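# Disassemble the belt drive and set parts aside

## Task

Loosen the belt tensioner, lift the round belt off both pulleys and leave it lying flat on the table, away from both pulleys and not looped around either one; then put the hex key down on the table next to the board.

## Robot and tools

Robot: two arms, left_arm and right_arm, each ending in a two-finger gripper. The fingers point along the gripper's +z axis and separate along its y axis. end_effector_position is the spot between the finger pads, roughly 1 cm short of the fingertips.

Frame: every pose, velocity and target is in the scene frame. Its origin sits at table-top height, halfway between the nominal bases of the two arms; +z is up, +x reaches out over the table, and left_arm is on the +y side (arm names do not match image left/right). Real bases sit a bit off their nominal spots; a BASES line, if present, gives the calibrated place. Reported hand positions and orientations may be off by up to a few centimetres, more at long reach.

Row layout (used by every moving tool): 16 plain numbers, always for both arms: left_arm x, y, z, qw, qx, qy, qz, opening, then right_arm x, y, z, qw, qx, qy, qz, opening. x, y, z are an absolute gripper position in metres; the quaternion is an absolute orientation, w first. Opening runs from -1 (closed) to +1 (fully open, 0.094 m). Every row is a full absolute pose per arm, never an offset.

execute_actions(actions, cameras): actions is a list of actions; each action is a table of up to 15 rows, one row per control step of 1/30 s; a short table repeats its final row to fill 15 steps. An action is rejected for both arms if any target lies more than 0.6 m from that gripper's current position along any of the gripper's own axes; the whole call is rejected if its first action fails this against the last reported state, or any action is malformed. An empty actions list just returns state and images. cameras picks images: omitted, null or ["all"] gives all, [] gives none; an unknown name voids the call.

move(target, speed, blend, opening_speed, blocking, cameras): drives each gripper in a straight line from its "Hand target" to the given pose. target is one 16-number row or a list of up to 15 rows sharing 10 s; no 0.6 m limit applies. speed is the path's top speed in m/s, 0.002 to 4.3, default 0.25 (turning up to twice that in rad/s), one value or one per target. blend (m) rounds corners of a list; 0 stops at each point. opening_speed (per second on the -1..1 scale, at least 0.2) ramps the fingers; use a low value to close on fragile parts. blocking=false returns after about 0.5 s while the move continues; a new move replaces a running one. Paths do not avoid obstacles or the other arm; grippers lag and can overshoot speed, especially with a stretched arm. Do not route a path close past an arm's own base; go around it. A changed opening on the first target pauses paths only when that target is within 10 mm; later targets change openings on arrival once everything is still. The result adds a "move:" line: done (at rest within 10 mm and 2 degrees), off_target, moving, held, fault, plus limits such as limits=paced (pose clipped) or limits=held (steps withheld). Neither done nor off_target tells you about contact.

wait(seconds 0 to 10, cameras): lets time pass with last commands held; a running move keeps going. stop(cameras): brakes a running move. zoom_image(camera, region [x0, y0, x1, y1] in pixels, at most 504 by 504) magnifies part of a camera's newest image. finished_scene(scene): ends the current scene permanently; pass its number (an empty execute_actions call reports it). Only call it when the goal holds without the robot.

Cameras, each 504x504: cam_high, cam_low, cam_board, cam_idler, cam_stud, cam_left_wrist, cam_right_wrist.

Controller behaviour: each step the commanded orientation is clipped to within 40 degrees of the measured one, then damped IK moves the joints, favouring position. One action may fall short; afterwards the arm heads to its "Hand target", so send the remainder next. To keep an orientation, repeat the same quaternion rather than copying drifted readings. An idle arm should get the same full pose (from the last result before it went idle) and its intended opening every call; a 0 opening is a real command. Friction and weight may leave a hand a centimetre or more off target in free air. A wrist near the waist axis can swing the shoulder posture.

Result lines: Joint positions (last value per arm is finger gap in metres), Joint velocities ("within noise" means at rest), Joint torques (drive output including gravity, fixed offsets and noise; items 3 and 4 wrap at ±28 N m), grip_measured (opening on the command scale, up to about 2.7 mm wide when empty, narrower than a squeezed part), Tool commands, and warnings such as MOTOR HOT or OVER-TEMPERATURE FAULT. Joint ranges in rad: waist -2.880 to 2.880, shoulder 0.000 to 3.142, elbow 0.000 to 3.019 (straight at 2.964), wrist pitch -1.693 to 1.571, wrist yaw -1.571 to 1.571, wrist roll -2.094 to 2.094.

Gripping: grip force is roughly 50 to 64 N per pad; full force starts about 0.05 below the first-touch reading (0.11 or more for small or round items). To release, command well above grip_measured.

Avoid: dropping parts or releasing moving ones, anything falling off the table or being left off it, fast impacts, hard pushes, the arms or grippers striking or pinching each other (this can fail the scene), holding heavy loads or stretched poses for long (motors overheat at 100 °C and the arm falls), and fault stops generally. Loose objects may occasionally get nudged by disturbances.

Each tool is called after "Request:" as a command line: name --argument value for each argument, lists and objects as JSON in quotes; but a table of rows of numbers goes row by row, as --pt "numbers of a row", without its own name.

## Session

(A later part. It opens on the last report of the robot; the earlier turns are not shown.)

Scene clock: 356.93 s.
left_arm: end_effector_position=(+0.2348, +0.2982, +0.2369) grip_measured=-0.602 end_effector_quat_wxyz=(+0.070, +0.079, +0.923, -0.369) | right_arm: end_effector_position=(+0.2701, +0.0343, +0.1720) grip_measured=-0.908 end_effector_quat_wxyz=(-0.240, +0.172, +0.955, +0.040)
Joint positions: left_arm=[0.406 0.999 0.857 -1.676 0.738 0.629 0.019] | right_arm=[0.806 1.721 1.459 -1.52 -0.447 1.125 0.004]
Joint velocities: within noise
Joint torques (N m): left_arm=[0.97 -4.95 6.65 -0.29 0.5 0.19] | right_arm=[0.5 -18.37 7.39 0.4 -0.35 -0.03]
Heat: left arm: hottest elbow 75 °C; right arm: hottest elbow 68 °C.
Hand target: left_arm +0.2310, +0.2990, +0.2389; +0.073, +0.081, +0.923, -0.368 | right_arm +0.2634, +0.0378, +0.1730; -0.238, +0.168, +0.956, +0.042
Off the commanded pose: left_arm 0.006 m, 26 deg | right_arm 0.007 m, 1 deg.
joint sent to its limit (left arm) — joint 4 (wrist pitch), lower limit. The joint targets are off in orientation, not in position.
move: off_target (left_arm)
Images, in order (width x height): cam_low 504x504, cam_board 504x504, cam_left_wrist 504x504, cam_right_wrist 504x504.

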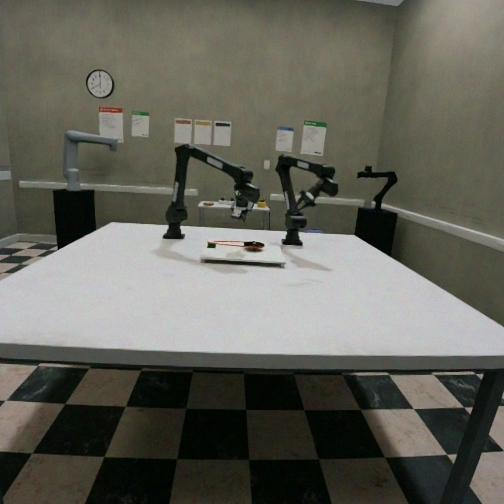

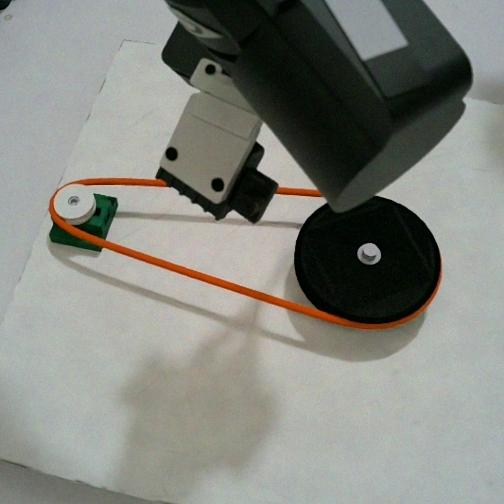

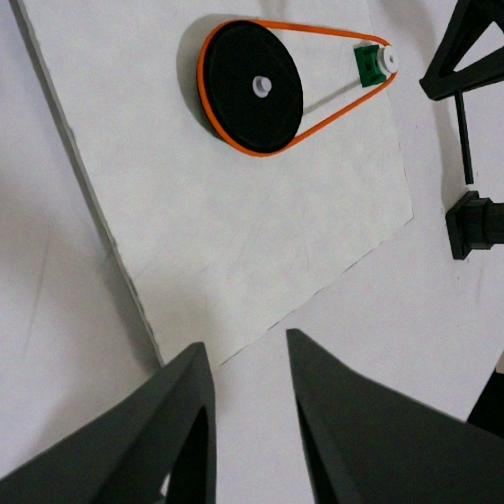

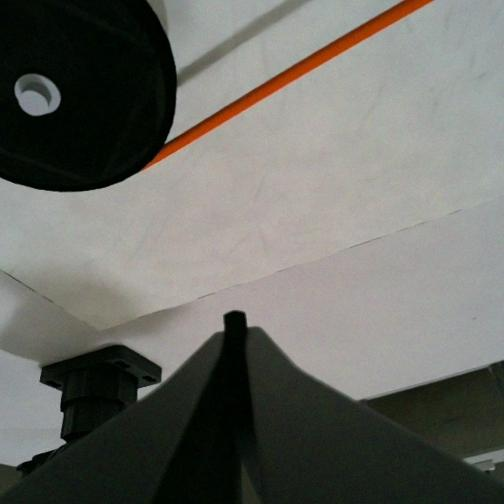

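Request:
move --pt "0.2310 0.3000 0.240 0.0700 0.0790 0.9230 -0.3690 -0.6 0.2700 0.0150 0.2000 -0.2383 0.1684 0.9556 0.0419 -1" --pt "0.2310 0.3000 0.240 0.0700 0.0790 0.9230 -0.3690 -0.6 0.2950 -0.0700 0.1700 -0.2259 0.3478 0.9059 0.0867 -1" --pt "0.2310 0.3000 0.240 0.0700 0.0790 0.9230 -0.3690 -0.6 0.3030 -0.1240 0.1100 -0.2259 0.3478 0.9059 0.0867 -1" --speed 0.1

Scene clock: 381.97 s.
left_arm: end_effector_position=(+0.2347, +0.2985, +0.2367) grip_measured=-0.602 end_effector_quat_wxyz=(+0.070, +0.079, +0.924, -0.369) | right_arm: end_effector_position=(+0.3003, -0.1199, +0.1178) grip_measured=-0.908 end_effector_quat_wxyz=(-0.224, +0.346, +0.907, +0.088)
Joint positions: left_arm=[0.406 0.999 0.857 -1.676 0.736 0.631 0.019] | right_arm=[0.465 1.519 1.059 -1.292 -0.453 1.164 0.004]
Joint velocities: within noise
Joint torques (N m): left_arm=[0.97 -4.95 6.78 -0.31 0.51 0.11] | right_arm=[-1.79 -11.87 7.02 0.43 -0.24 -0.24]
Heat: left arm: hottest elbow 69 °C; right arm: hottest elbow 65 °C.
Hand target: left_arm +0.2314, +0.2995, +0.2395; +0.073, +0.078, +0.924, -0.367 | right_arm +0.3028, -0.1240, +0.1101; -0.226, +0.348, +0.906, +0.087
Off the commanded pose: left_arm 0.005 m, 0 deg | right_arm 0.009 m, 0 deg.
joint sent to its limit (left arm) — joint 4 (wrist pitch), lower limit. The joint targets still meet the commanded pose.
move: done

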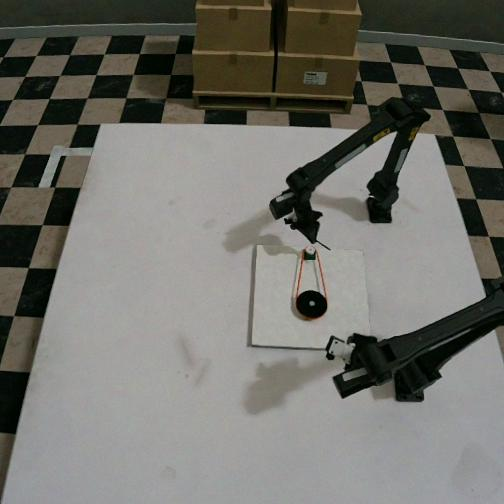

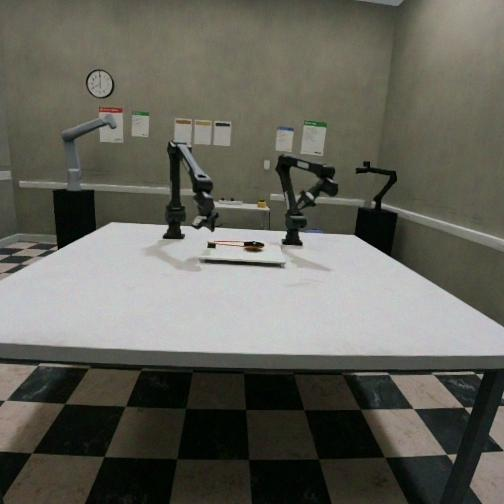

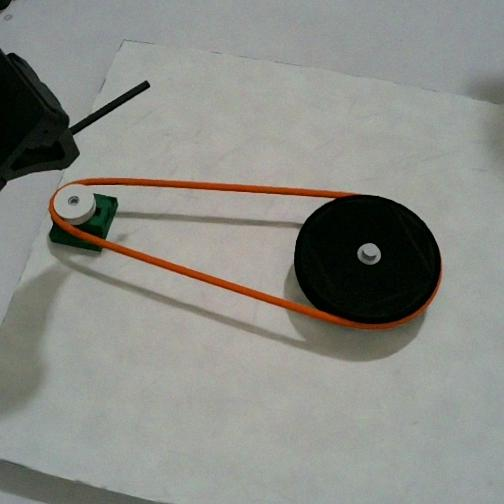

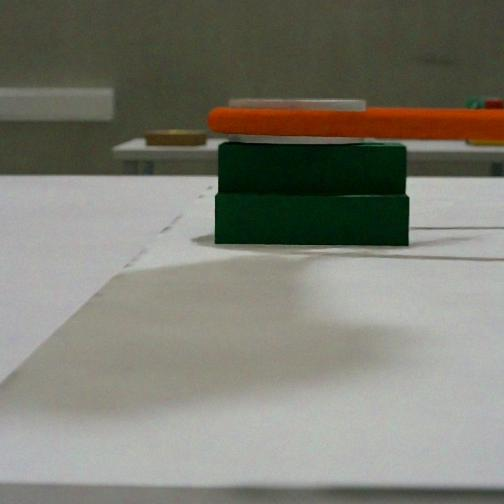

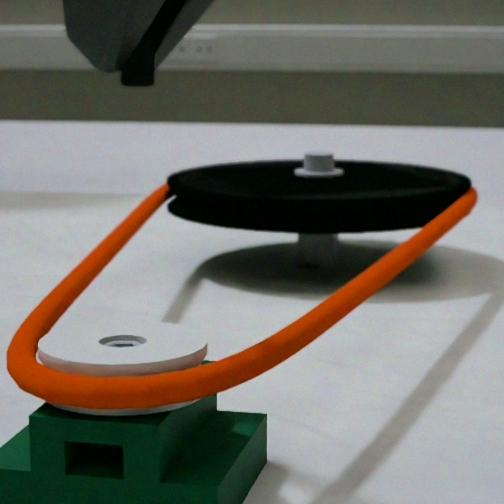

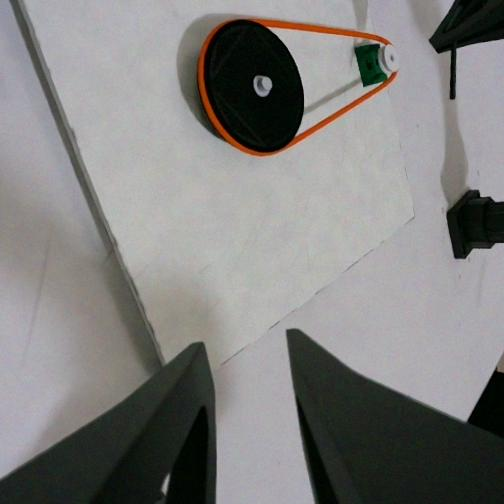

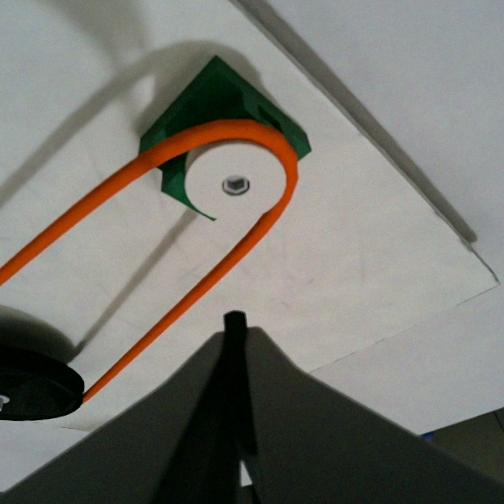

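Request:
execute_actions --actions '[]' --cameras '["cam_stud","cam_idler"]'

Scene clock: 398.87 s.
left_arm: end_effector_position=(+0.2347, +0.2985, +0.2367) grip_measured=-0.602 end_effector_quat_wxyz=(+0.070, +0.079, +0.924, -0.369) | right_arm: end_effector_position=(+0.3003, -0.1199, +0.1178) grip_measured=-0.908 end_effector_quat_wxyz=(-0.224, +0.346, +0.907, +0.088)
Joint positions: left_arm=[0.406 0.999 0.857 -1.676 0.736 0.631 0.019] | right_arm=[0.465 1.519 1.059 -1.292 -0.453 1.162 0.004]
Joint velocities: within noise
Joint torques (N m): left_arm=[1.03 -4.95 6.79 -0.31 0.51 0.11] | right_arm=[-1.73 -11.99 7.02 0.44 -0.26 -0.2]
Heat: left arm: hottest elbow 67 °C; right arm: hottest elbow 61 °C.
Hand target: left_arm +0.2314, +0.2995, +0.2396; +0.073, +0.078, +0.924, -0.367 | right_arm +0.3028, -0.1240, +0.1101; -0.226, +0.348, +0.906, +0.087
Tool commands: left_gripper/opening=-0.6 right_gripper/opening=-1.0
Off the commanded pose: left_arm 0.005 m, 0 deg | right_arm 0.009 m, 0 deg.
Images, in order (width x height): cam_idler 504x504, cam_stud 504x504.

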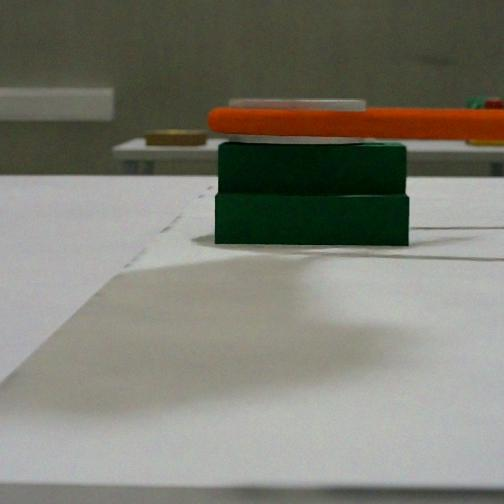

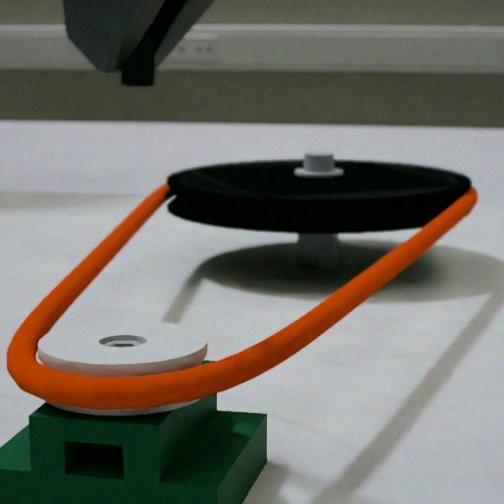

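Request:
move --target '[0.231, 0.3, 0.24, 0.07, 0.079, 0.923, -0.369, -0.6, 0.303, -0.128, 0.088, -0.2259, 0.3478, 0.9059, 0.0867, -1]' --speed 0.06 --cameras '["cam_stud","cam_idler"]'

Scene clock: 402.40 s.
left_arm: end_effector_position=(+0.2347, +0.2985, +0.2367) grip_measured=-0.602 end_effector_quat_wxyz=(+0.070, +0.079, +0.924, -0.369) | right_arm: end_effector_position=(+0.3001, -0.1230, +0.0953) grip_measured=-0.908 end_effector_quat_wxyz=(-0.224, +0.345, +0.907, +0.088)
Joint positions: left_arm=[0.406 0.999 0.857 -1.676 0.736 0.631 0.019] | right_arm=[0.458 1.547 1.024 -1.234 -0.452 1.154 0.004]
Joint velocities: within noise
Joint torques (N m): left_arm=[0.97 -4.89 6.79 -0.31 0.51 0.11] | right_arm=[-1.9 -12.22 6.76 0.42 -0.22 -0.19]
Heat: left arm: hottest elbow 67 °C; right arm: hottest elbow 61 °C.
Hand target: left_arm +0.2314, +0.2995, +0.2396; +0.073, +0.078, +0.924, -0.367 | right_arm +0.3029, -0.1280, +0.0882; -0.226, +0.348, +0.906, +0.087
Off the commanded pose: left_arm 0.005 m, 0 deg | right_arm 0.009 m, 0 deg.
joint sent to its limit (left arm) — joint 4 (wrist pitch), lower limit. The joint targets still meet the commanded pose.
move: done
Images, in order (width x height): cam_idler 504x504, cam_stud 504x504.

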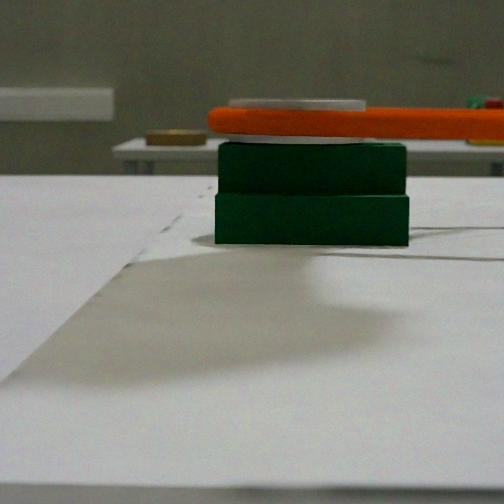

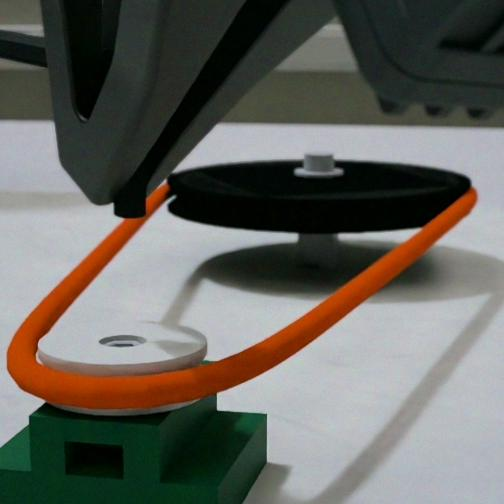

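Request:
move --target '[0.231, 0.3, 0.24, 0.07, 0.079, 0.923, -0.369, -0.6, 0.303, -0.128, 0.076, -0.2259, 0.3478, 0.9059, 0.0867, -1]' --speed 0.06 --cameras '["cam_stud","cam_idler"]'

Request:
zoom_image --camera "cam_idler" --region '[200, 0, 400, 160]'

Request:
zoom_image --camera "cam_stud" --region '[40, 180, 220, 370]'

Scene clock: 407.23 s.
left_arm: end_effector_position=(+0.2347, +0.2985, +0.2367) grip_measured=-0.602 end_effector_quat_wxyz=(+0.070, +0.079, +0.924, -0.369) | right_arm: end_effector_position=(+0.3005, -0.1230, +0.0835) grip_measured=-0.908 end_effector_quat_wxyz=(-0.224, +0.345, +0.907, +0.088)
Joint positions: left_arm=[0.406 0.999 0.857 -1.676 0.736 0.631 0.019] | right_arm=[0.458 1.564 1.008 -1.201 -0.452 1.153 0.004]
Joint velocities: within noise
Joint torques (N m): left_arm=[0.97 -5.01 6.78 -0.28 0.51 0.11] | right_arm=[-1.9 -12.57 6.63 0.28 -0.22 -0.2]
Heat: left arm: hottest elbow 67 °C; right arm: hottest elbow 60 °C.
Hand target: left_arm +0.2314, +0.2995, +0.2396; +0.073, +0.078, +0.924, -0.367 | right_arm +0.3029, -0.1281, +0.0762; -0.226, +0.348, +0.906, +0.087
Off the commanded pose: left_arm 0.005 m, 0 deg | right_arm 0.009 m, 0 deg.
joint sent to its limit (left arm) — joint 4 (wrist pitch), lower limit. The joint targets still meet the commanded pose.
move: done
Images, in order (width x height): cam_idler 504x504, cam_stud 504x504.

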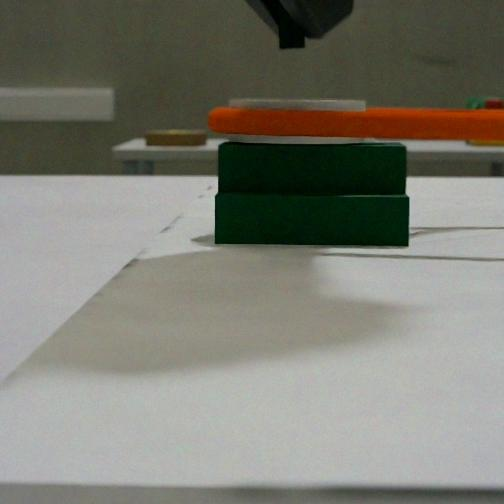

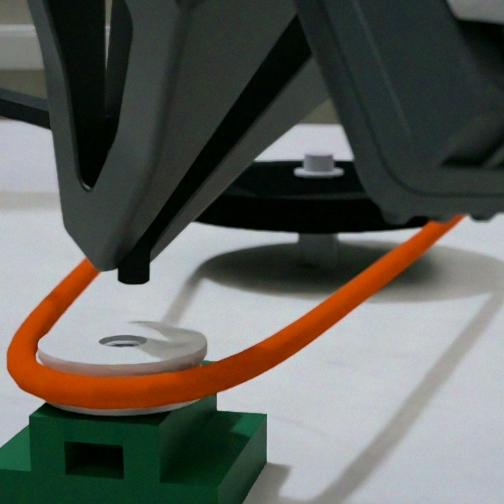

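Scaled by 2.520.

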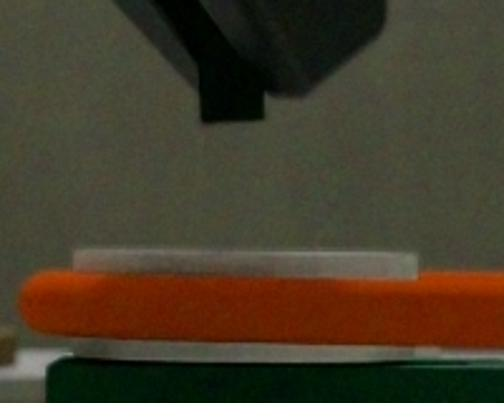

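Scaled by 2.653.

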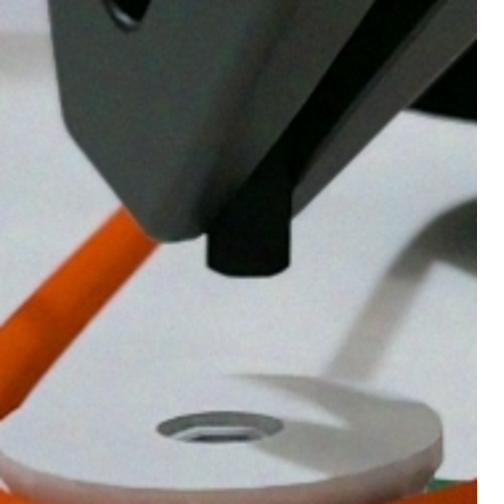

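Request:
move --target '[0.231, 0.3, 0.24, 0.07, 0.079, 0.923, -0.369, -0.6, 0.3007, -0.1195, 0.0665, -0.2259, 0.3478, 0.9059, 0.0867, -1]' --speed 0.04 --cameras '["cam_stud","cam_idler"]'

Request:
zoom_image --camera "cam_idler" --region '[200, 0, 400, 160]'

Request:
zoom_image --camera "cam_stud" --region '[40, 220, 190, 370]'

Scene clock: 415.87 s.
left_arm: end_effector_position=(+0.2347, +0.2985, +0.2367) grip_measured=-0.602 end_effector_quat_wxyz=(+0.070, +0.079, +0.924, -0.369) | right_arm: end_effector_position=(+0.3037, -0.1213, +0.0739) grip_measured=-0.908 end_effector_quat_wxyz=(-0.221, +0.345, +0.908, +0.092)
Joint positions: left_arm=[0.406 0.999 0.857 -1.676 0.736 0.631 0.019] | right_arm=[0.458 1.581 1 -1.165 -0.452 1.155 0.004]
Joint velocities: within noise
Joint torques (N m): left_arm=[1.03 -4.95 6.78 -0.29 0.51 0.11] | right_arm=[-0.21 -12.16 6.49 0.43 -0.36 -0.03]
Heat: left arm: hottest elbow 66 °C; right arm: hottest elbow 59 °C.
Hand target: left_arm +0.2314, +0.2995, +0.2396; +0.073, +0.078, +0.924, -0.367 | right_arm +0.3007, -0.1196, +0.0667; -0.226, +0.348, +0.906, +0.087
Off the commanded pose: left_arm 0.005 m, 0 deg | right_arm 0.008 m, 1 deg.
joint sent to its limit (left arm) — joint 4 (wrist pitch), lower limit. The joint targets still meet the commanded pose.
move: done
Images, in order (width x height): cam_idler 504x504, cam_stud 504x504.

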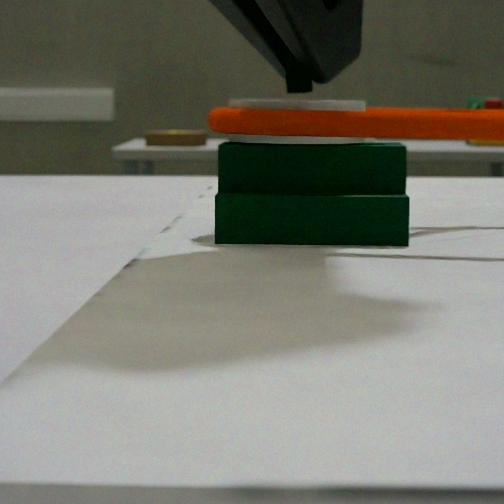

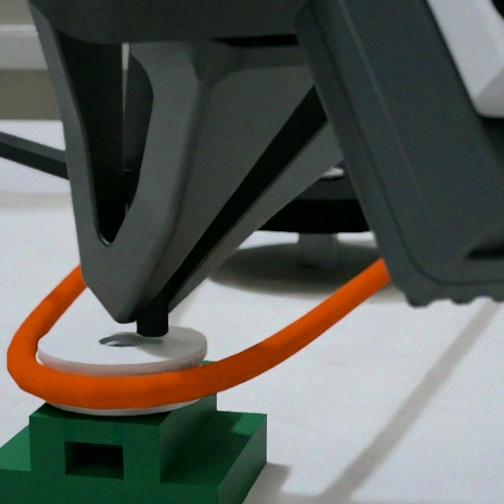

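Scaled by 2.520.

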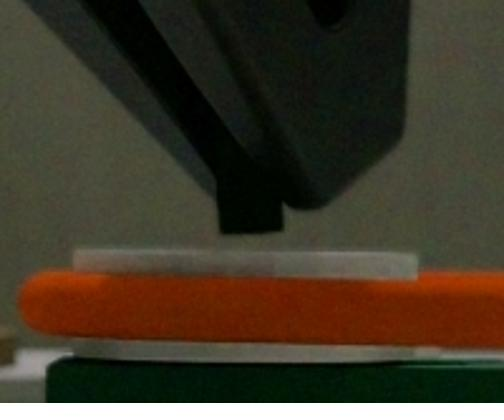

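Scaled by 3.360.

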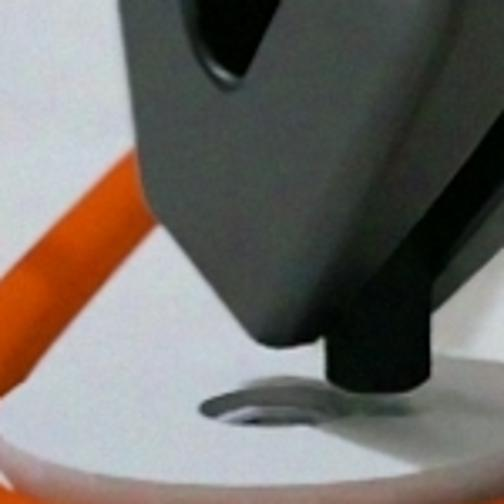

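Request:
move --target '[0.231, 0.3, 0.24, 0.07, 0.079, 0.923, -0.369, -0.6, 0.2961, -0.1166, 0.0665, -0.2259, 0.3478, 0.9059, 0.0867, -1]' --speed 0.04 --cameras '["cam_stud","cam_idler"]'

Request:
zoom_image --camera "cam_idler" --region '[200, 0, 400, 160]'

Request:
zoom_image --camera "cam_stud" --region '[40, 220, 190, 370]'

Scene clock: 425.47 s.
left_arm: end_effector_position=(+0.2347, +0.2985, +0.2367) grip_measured=-0.602 end_effector_quat_wxyz=(+0.070, +0.079, +0.924, -0.369) | right_arm: end_effector_position=(+0.3019, -0.1203, +0.0722) grip_measured=-0.908 end_effector_quat_wxyz=(-0.222, +0.349, +0.906, +0.091)
Joint positions: left_arm=[0.406 0.999 0.857 -1.676 0.736 0.631 0.019] | right_arm=[0.461 1.581 0.994 -1.158 -0.455 1.167 0.004]
Joint velocities: within noise
Joint torques (N m): left_arm=[0.97 -5.01 6.79 -0.28 0.51 0.11] | right_arm=[0.62 -12.86 6.17 0.46 -0.34 -0.03]
Heat: left arm: hottest elbow 65 °C; right arm: hottest elbow 60 °C.
Hand target: left_arm +0.2314, +0.2995, +0.2396; +0.073, +0.078, +0.924, -0.367 | right_arm +0.2960, -0.1168, +0.0666; -0.226, +0.348, +0.906, +0.087
Off the commanded pose: left_arm 0.005 m, 0 deg | right_arm 0.009 m, 1 deg.
joint sent to its limit (left arm) — joint 4 (wrist pitch), lower limit. The joint targets still meet the commanded pose.
move: done
Images, in order (width x height): cam_idler 504x504, cam_stud 504x504.

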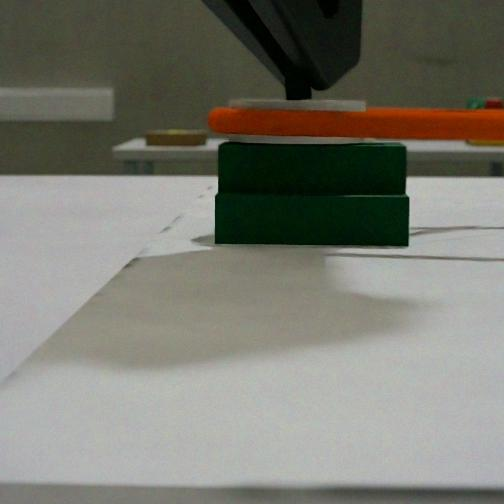

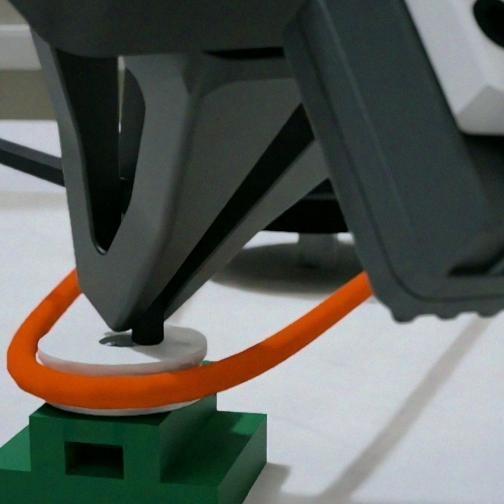

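Scaled by 2.520.

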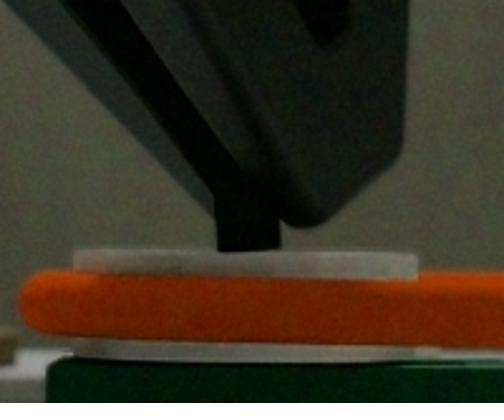

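Scaled by 3.360.

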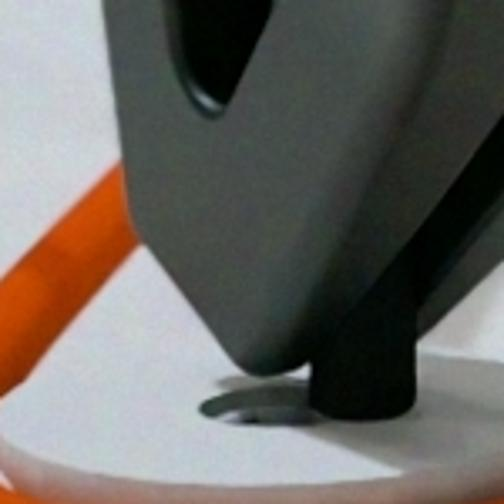

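Request:
move --target '[0.231, 0.3, 0.24, 0.07, 0.079, 0.923, -0.369, -0.6, 0.2915, -0.1161, 0.0705, -0.2259, 0.3478, 0.9059, 0.0867, -1]' --speed 0.04 --cameras '["cam_stud","cam_idler"]'

Request:
zoom_image --camera "cam_idler" --region '[200, 0, 400, 160]'

Request:
zoom_image --camera "cam_stud" --region '[40, 220, 190, 370]'

Scene clock: 454.70 s.
left_arm: end_effector_position=(+0.2347, +0.2985, +0.2367) grip_measured=-0.602 end_effector_quat_wxyz=(+0.070, +0.079, +0.924, -0.369) | right_arm: end_effector_position=(+0.2989, -0.1192, +0.0721) grip_measured=-0.908 end_effector_quat_wxyz=(-0.224, +0.350, +0.905, +0.090)
Joint positions: left_arm=[0.406 0.999 0.857 -1.676 0.736 0.631 0.019] | right_arm=[0.466 1.578 0.99 -1.158 -0.457 1.174 0.004]
Joint velocities: within noise
Joint torques (N m): left_arm=[0.97 -4.95 6.78 -0.29 0.51 0.11] | right_arm=[0.73 -14.04 6.05 0.24 -0.31 0.02]
Heat: left arm: hottest elbow 64 °C; right arm: hottest elbow 59 °C.
Hand target: left_arm +0.2314, +0.2995, +0.2396; +0.073, +0.078, +0.924, -0.367 | right_arm +0.2916, -0.1162, +0.0705; -0.226, +0.348, +0.906, +0.087
Off the commanded pose: left_arm 0.005 m, 0 deg | right_arm 0.008 m, 1 deg.
joint sent to its limit (left arm) — joint 4 (wrist pitch), lower limit. The joint targets still meet the commanded pose.
move: done
Images, in order (width x height): cam_idler 504x504, cam_stud 504x504.

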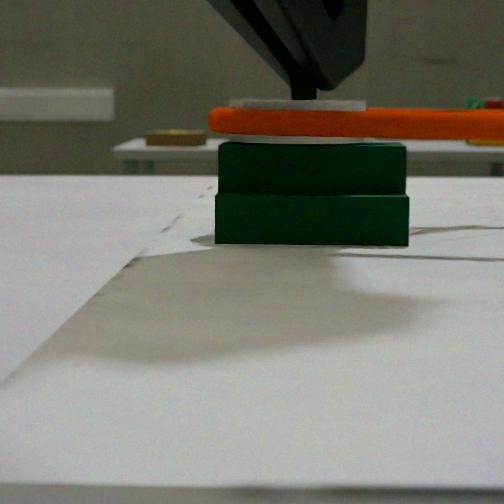

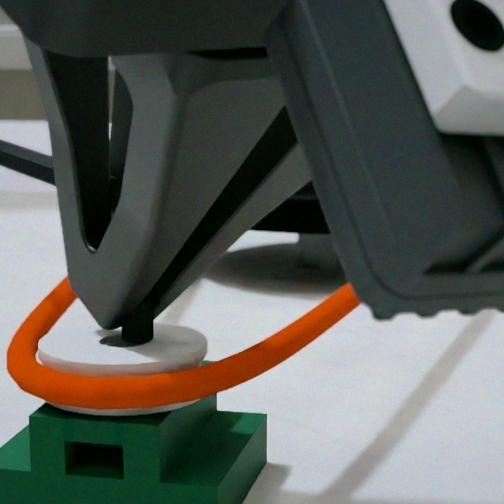

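Scaled by 2.520.

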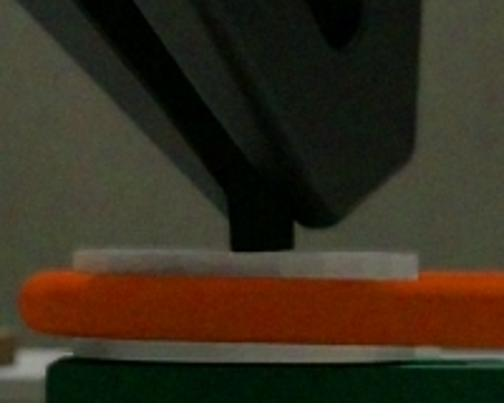

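Scaled by 3.360.

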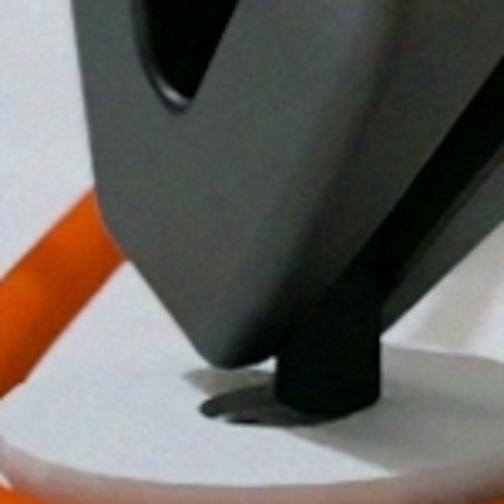

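Request:
move --target '[0.231, 0.3, 0.24, 0.07, 0.079, 0.923, -0.369, -0.6, 0.2875, -0.1185, 0.0725, -0.2259, 0.3478, 0.9059, 0.0867, -1]' --speed 0.04 --cameras '["cam_stud","cam_idler"]'

Request:
zoom_image --camera "cam_idler" --region '[200, 0, 400, 160]'

Request:
zoom_image --camera "cam_stud" --region '[40, 220, 190, 370]'

Scene clock: 460.83 s.
left_arm: end_effector_position=(+0.2347, +0.2985, +0.2367) grip_measured=-0.602 end_effector_quat_wxyz=(+0.070, +0.079, +0.924, -0.369) | right_arm: end_effector_position=(+0.2941, -0.1212, +0.0722) grip_measured=-0.908 end_effector_quat_wxyz=(-0.225, +0.350, +0.905, +0.090)
Joint positions: left_arm=[0.406 0.999 0.857 -1.676 0.736 0.631 0.019] | right_arm=[0.467 1.567 0.976 -1.158 -0.458 1.175 0.004]
Joint velocities: within noise
Joint torques (N m): left_arm=[0.97 -4.95 6.83 -0.29 0.5 0.11] | right_arm=[0.5 -14.15 6.22 0.09 -0.25 -0.02]
Heat: left arm: hottest elbow 64 °C; right arm: hottest elbow 58 °C.
Hand target: left_arm +0.2314, +0.2995, +0.2396; +0.073, +0.078, +0.924, -0.367 | right_arm +0.2875, -0.1186, +0.0724; -0.226, +0.348, +0.906, +0.087
Off the commanded pose: left_arm 0.005 m, 0 deg | right_arm 0.007 m, 0 deg.
joint sent to its limit (left arm) — joint 4 (wrist pitch), lower limit. The joint targets still meet the commanded pose.
move: done
Images, in order (width x height): cam_idler 504x504, cam_stud 504x504.

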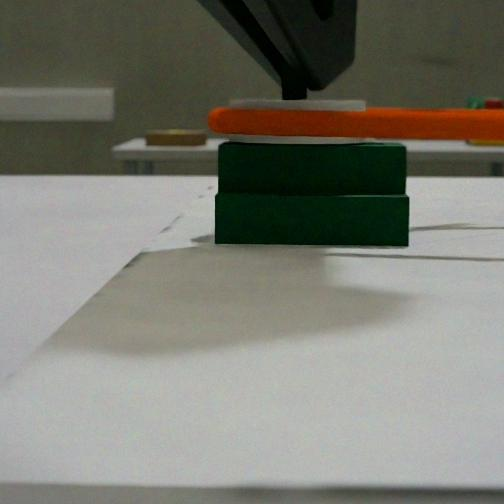

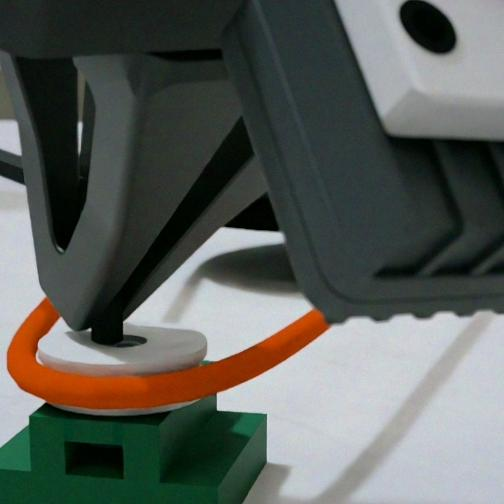

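Scaled by 2.520.

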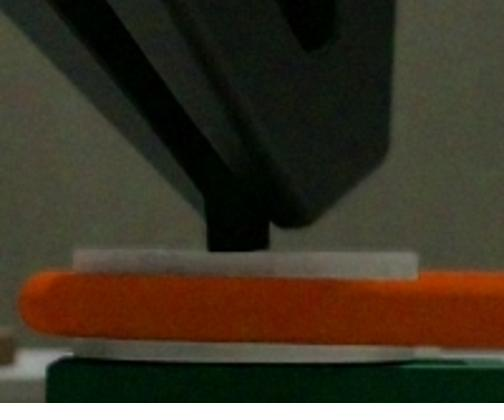

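Scaled by 3.360.

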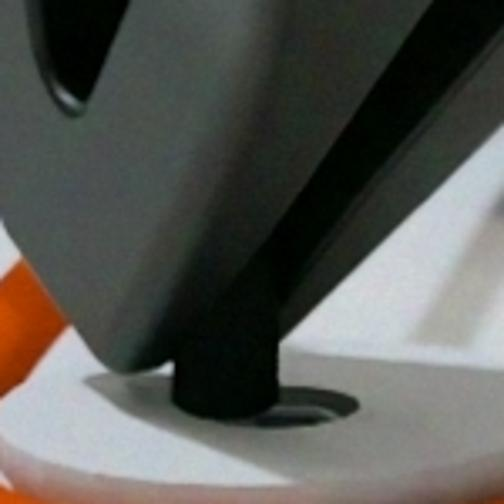

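Request:
move --target '[0.231, 0.3, 0.24, 0.07, 0.079, 0.923, -0.369, -0.6, 0.2987, -0.1156, 0.0725, -0.2259, 0.3478, 0.9059, 0.0867, -1]' --speed 0.03 --cameras '["cam_stud","cam_idler"]'

Request:
zoom_image --camera "cam_idler" --region '[200, 0, 400, 160]'

Request:
zoom_image --camera "cam_stud" --region '[40, 220, 190, 370]'

Scene clock: 467.60 s.
left_arm: end_effector_position=(+0.2347, +0.2985, +0.2367) grip_measured=-0.602 end_effector_quat_wxyz=(+0.070, +0.079, +0.924, -0.369) | right_arm: end_effector_position=(+0.2941, -0.1212, +0.0722) grip_measured=-0.908 end_effector_quat_wxyz=(-0.225, +0.350, +0.905, +0.090)
Joint positions: left_arm=[0.406 0.999 0.857 -1.676 0.736 0.631 0.019] | right_arm=[0.467 1.567 0.976 -1.158 -0.458 1.175 0.004]
Joint velocities: within noise
Joint torques (N m): left_arm=[1.03 -4.95 6.78 -0.31 0.51 0.11] | right_arm=[0.15 -11.58 8.75 -0.24 -0.21 -0.09]
Heat: left arm: hottest elbow 63 °C; right arm: hottest elbow 58 °C.
Hand target: left_arm +0.2314, +0.2995, +0.2396; +0.073, +0.078, +0.924, -0.367 | right_arm +0.2986, -0.1157, +0.0725; -0.226, +0.348, +0.906, +0.087
Off the commanded pose: left_arm 0.005 m, 0 deg | right_arm 0.007 m, 0 deg.
joint sent to its limit (left arm) — joint 4 (wrist pitch), lower limit. The joint targets still meet the commanded pose.
move: done
Images, in order (width x height): cam_idler 504x504, cam_stud 504x504.

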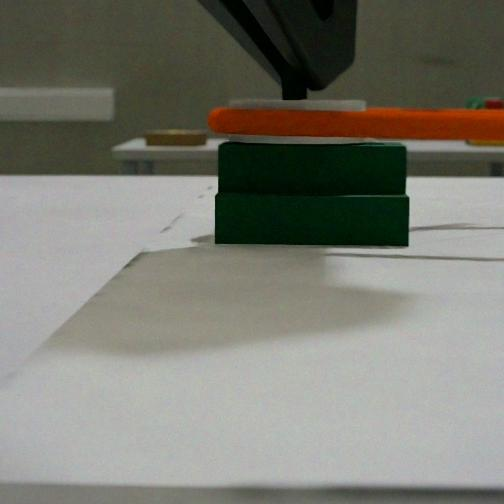

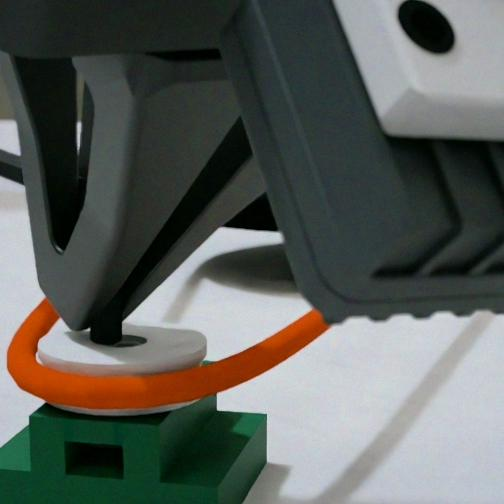

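Scaled by 2.520.

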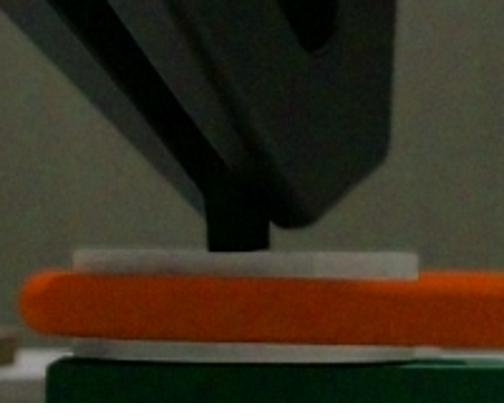

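Scaled by 3.360.

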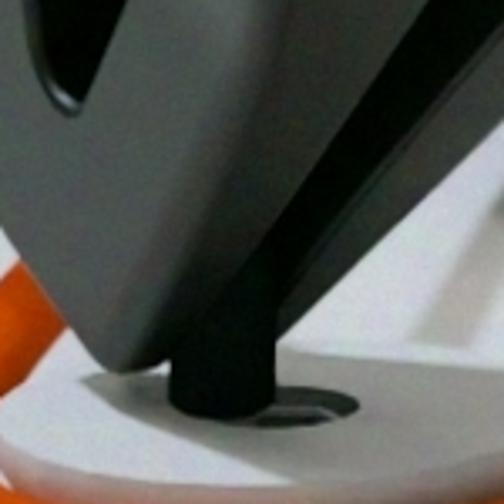

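Request:
move --target '[0.231, 0.3, 0.24, 0.07, 0.079, 0.923, -0.369, -0.6, 0.3018, -0.1150, 0.0728, -0.2259, 0.3478, 0.9059, 0.0867, -1]' --speed 0.03 --cameras '[]'

Scene clock: 472.87 s.
left_arm: end_effector_position=(+0.2347, +0.2985, +0.2367) grip_measured=-0.602 end_effector_quat_wxyz=(+0.070, +0.079, +0.924, -0.369) | right_arm: end_effector_position=(+0.2940, -0.1212, +0.0720) grip_measured=-0.908 end_effector_quat_wxyz=(-0.225, +0.350, +0.905, +0.089)
Joint positions: left_arm=[0.406 0.999 0.857 -1.676 0.736 0.631 0.019] | right_arm=[0.467 1.568 0.976 -1.158 -0.458 1.175 0.004]
Joint velocities: within noise
Joint torques (N m): left_arm=[1.03 -4.95 6.79 -0.29 0.51 0.11] | right_arm=[-0.26 -11.16 9.51 -0.35 -0.19 -0.11]
Heat: left arm: hottest elbow 63 °C; right arm: hottest elbow 59 °C.
Hand target: left_arm +0.2314, +0.2995, +0.2396; +0.073, +0.078, +0.924, -0.367 | right_arm +0.3016, -0.1151, +0.0728; -0.226, +0.348, +0.906, +0.087
Off the commanded pose: left_arm 0.005 m, 0 deg | right_arm 0.010 m, 0 deg.
joint sent to its limit (left arm) — joint 4 (wrist pitch), lower limit. The joint targets still meet the commanded pose.
move: done
No camera images: "cameras" was empty.

Request:
move --target '[0.231, 0.3, 0.24, 0.07, 0.079, 0.923, -0.369, -0.6, 0.3038, -0.1140, 0.0728, -0.2259, 0.3478, 0.9059, 0.0867, -1]' --speed 0.03 --cameras '[]'

Scene clock: 477.43 s.
left_arm: end_effector_position=(+0.2347, +0.2985, +0.2367) grip_measured=-0.602 end_effector_quat_wxyz=(+0.070, +0.079, +0.924, -0.369) | right_arm: end_effector_position=(+0.2946, -0.1209, +0.0718) grip_measured=-0.908 end_effector_quat_wxyz=(-0.226, +0.351, +0.905, +0.088)
Joint positions: left_arm=[0.406 0.999 0.857 -1.676 0.736 0.631 0.019] | right_arm=[0.467 1.571 0.979 -1.16 -0.458 1.175 0.004]
Joint velocities: within noise
Joint torques (N m): left_arm=[1.03 -4.89 6.79 -0.29 0.51 0.11] | right_arm=[-0.09 -11.16 9.8 -0.31 -0.18 -0.1]
Heat: left arm: hottest elbow 63 °C; right arm: hottest elbow 60 °C.
Hand target: left_arm +0.2314, +0.2995, +0.2396; +0.073, +0.078, +0.924, -0.367 | right_arm +0.3037, -0.1141, +0.0728; -0.226, +0.348, +0.906, +0.087
Off the commanded pose: left_arm 0.005 m, 0 deg | right_arm 0.012 m, 0 deg.
joint sent to its limit (left arm) — joint 4 (wrist pitch), lower limit. The joint targets still meet the commanded pose.
move: off_target (right_arm)
No camera images: "cameras" was empty.

Request:
move --target '[0.231, 0.3, 0.24, 0.07, 0.079, 0.923, -0.369, -0.6, 0.3075, -0.1177, 0.0728, -0.2259, 0.3478, 0.9059, 0.0867, -1]' --speed 0.03 --cameras '["cam_idler","cam_stud"]'

Request:
zoom_image --camera "cam_idler" --region '[200, 0, 400, 160]'

Request:
zoom_image --camera "cam_stud" --region '[40, 220, 190, 370]'

Scene clock: 482.67 s.
left_arm: end_effector_position=(+0.2347, +0.2985, +0.2367) grip_measured=-0.602 end_effector_quat_wxyz=(+0.070, +0.079, +0.924, -0.369) | right_arm: end_effector_position=(+0.2947, -0.1209, +0.0717) grip_measured=-0.908 end_effector_quat_wxyz=(-0.228, +0.350, +0.904, +0.086)
Joint positions: left_arm=[0.406 0.999 0.857 -1.676 0.736 0.631 0.019] | right_arm=[0.467 1.576 0.984 -1.168 -0.458 1.173 0.004]
Joint velocities: within noise
Joint torques (N m): left_arm=[1.03 -4.95 6.78 -0.28 0.51 0.11] | right_arm=[-1.08 -10.99 9.89 -0.31 -0.1 -0.22]
Heat: left arm: hottest elbow 63 °C; right arm: hottest elbow 60 °C.
Hand target: left_arm +0.2314, +0.2995, +0.2396; +0.073, +0.078, +0.924, -0.367 | right_arm +0.3072, -0.1179, +0.0727; -0.226, +0.348, +0.906, +0.087
Off the commanded pose: left_arm 0.005 m, 0 deg | right_arm 0.013 m, 0 deg.
joint sent to its limit (left arm) — joint 4 (wrist pitch), lower limit. The joint targets still meet the commanded pose.
move: off_target (right_arm)
Images, in order (width x height): cam_idler 504x504, cam_stud 504x504.

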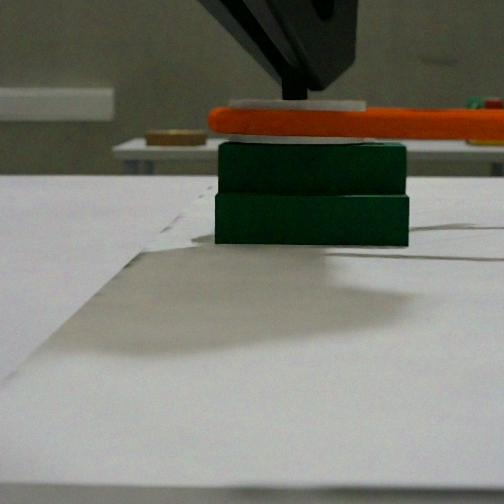

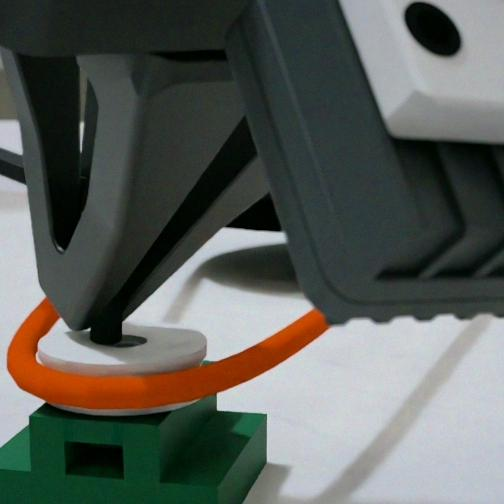

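Scaled by 2.520.

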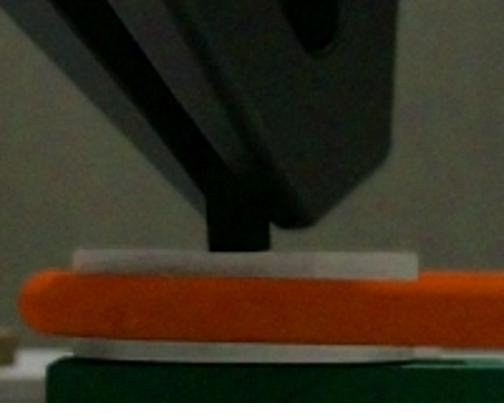

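Scaled by 3.360.

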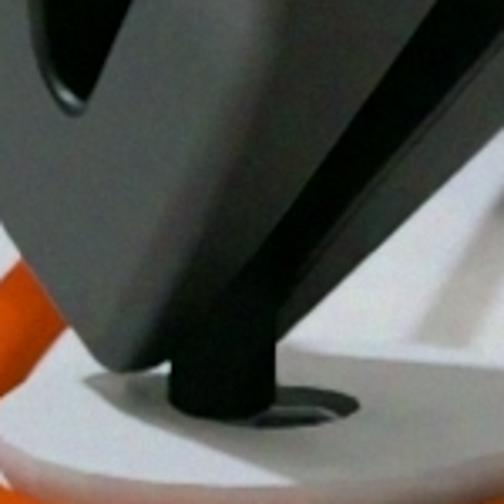

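Request:
move --target '[0.231, 0.3, 0.24, 0.07, 0.079, 0.923, -0.369, -0.6, 0.3065, -0.1185, 0.0785, -0.2259, 0.3478, 0.9059, 0.0867, -1]' --speed 0.03 --cameras '["cam_idler","cam_stud"]'

Request:
zoom_image --camera "cam_idler" --region '[200, 0, 400, 160]'

Request:
zoom_image --camera "cam_stud" --region '[40, 220, 190, 370]'

Scene clock: 487.33 s.
left_arm: end_effector_position=(+0.2347, +0.2985, +0.2367) grip_measured=-0.602 end_effector_quat_wxyz=(+0.070, +0.079, +0.924, -0.369) | right_arm: end_effector_position=(+0.2925, -0.1222, +0.0721) grip_measured=-0.908 end_effector_quat_wxyz=(-0.232, +0.351, +0.904, +0.082)
Joint positions: left_arm=[0.406 0.999 0.857 -1.676 0.736 0.631 0.019] | right_arm=[0.467 1.576 0.984 -1.179 -0.458 1.172 0.004]
Joint velocities: within noise
Joint torques (N m): left_arm=[0.97 -4.95 6.79 -0.28 0.51 0.11] | right_arm=[-1.14 -12.22 10.09 -0.47 -0.13 -0.2]
Heat: left arm: hottest elbow 63 °C; right arm: hottest elbow 60 °C.
Hand target: left_arm +0.2314, +0.2995, +0.2396; +0.073, +0.078, +0.924, -0.367 | right_arm +0.3062, -0.1187, +0.0785; -0.226, +0.348, +0.906, +0.087
Off the commanded pose: left_arm 0.005 m, 0 deg | right_arm 0.016 m, 1 deg.
joint sent to its limit (left arm) — joint 4 (wrist pitch), lower limit. The joint targets still meet the commanded pose.
move: off_target (right_arm)
Images, in order (width x height): cam_idler 504x504, cam_stud 504x504.

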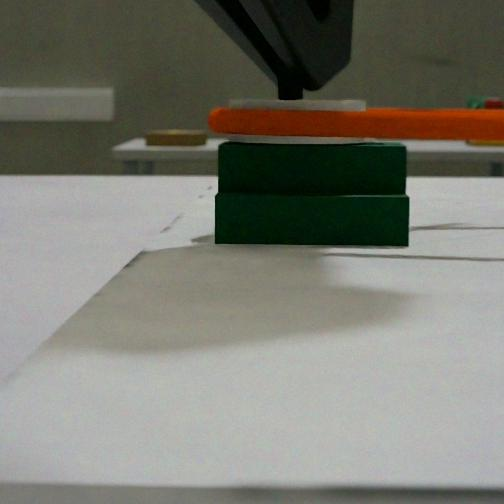

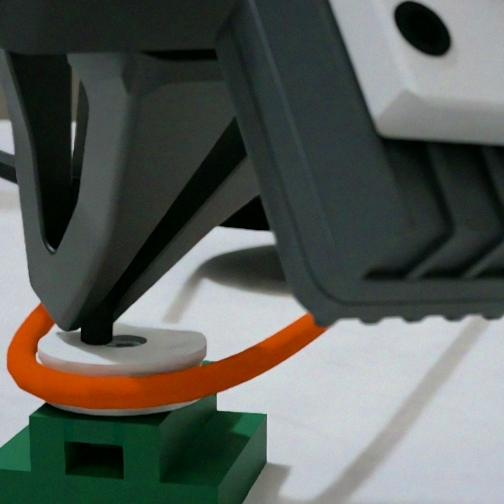

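Scaled by 2.520.

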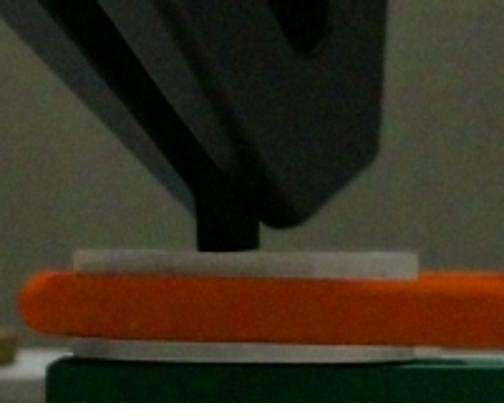

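Scaled by 3.360.

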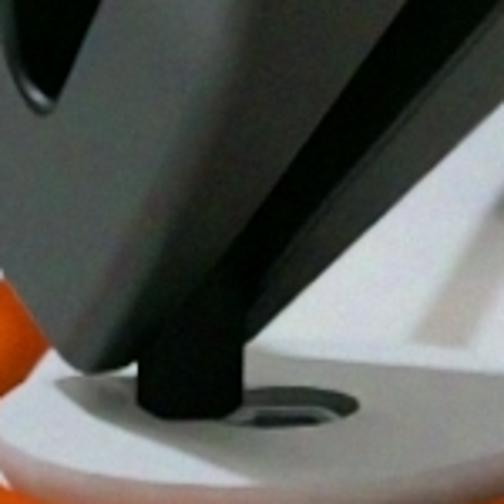

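Request:
move --pt "0.231 0.3 0.24 0.07 0.079 0.923 -0.369 -0.6 0.302 -0.118 0.105 -0.2259 0.3478 0.9059 0.0867 -1" --pt "0.231 0.3 0.24 0.07 0.079 0.923 -0.369 -0.6 0.304 -0.118 0.085 -0.2259 0.3478 0.9059 0.0867 -1" --speed 0.05 --cameras '[]'

Scene clock: 495.70 s.
left_arm: end_effector_position=(+0.2347, +0.2985, +0.2367) grip_measured=-0.602 end_effector_quat_wxyz=(+0.070, +0.079, +0.924, -0.369) | right_arm: end_effector_position=(+0.2911, -0.1232, +0.0833) grip_measured=-0.908 end_effector_quat_wxyz=(-0.234, +0.351, +0.903, +0.078)
Joint positions: left_arm=[0.406 0.999 0.857 -1.676 0.736 0.631 0.019] | right_arm=[0.467 1.56 0.999 -1.219 -0.456 1.171 0.004]
Joint velocities: within noise
Joint torques (N m): left_arm=[1.03 -4.95 6.8 -0.29 0.51 0.11] | right_arm=[-0.97 -11.99 9.29 0.36 -0.22 -0.16]
Heat: left arm: hottest elbow 63 °C; right arm: hottest elbow 61 °C.
Hand target: left_arm +0.2314, +0.2995, +0.2396; +0.073, +0.078, +0.924, -0.367 | right_arm +0.3037, -0.1182, +0.0852; -0.226, +0.348, +0.906, +0.087
Off the commanded pose: left_arm 0.005 m, 0 deg | right_arm 0.014 m, 1 deg.
joint sent to its limit (left arm) — joint 4 (wrist pitch), lower limit. The joint targets still meet the commanded pose.
move: off_target (right_arm)
No camera images: "cameras" was empty.


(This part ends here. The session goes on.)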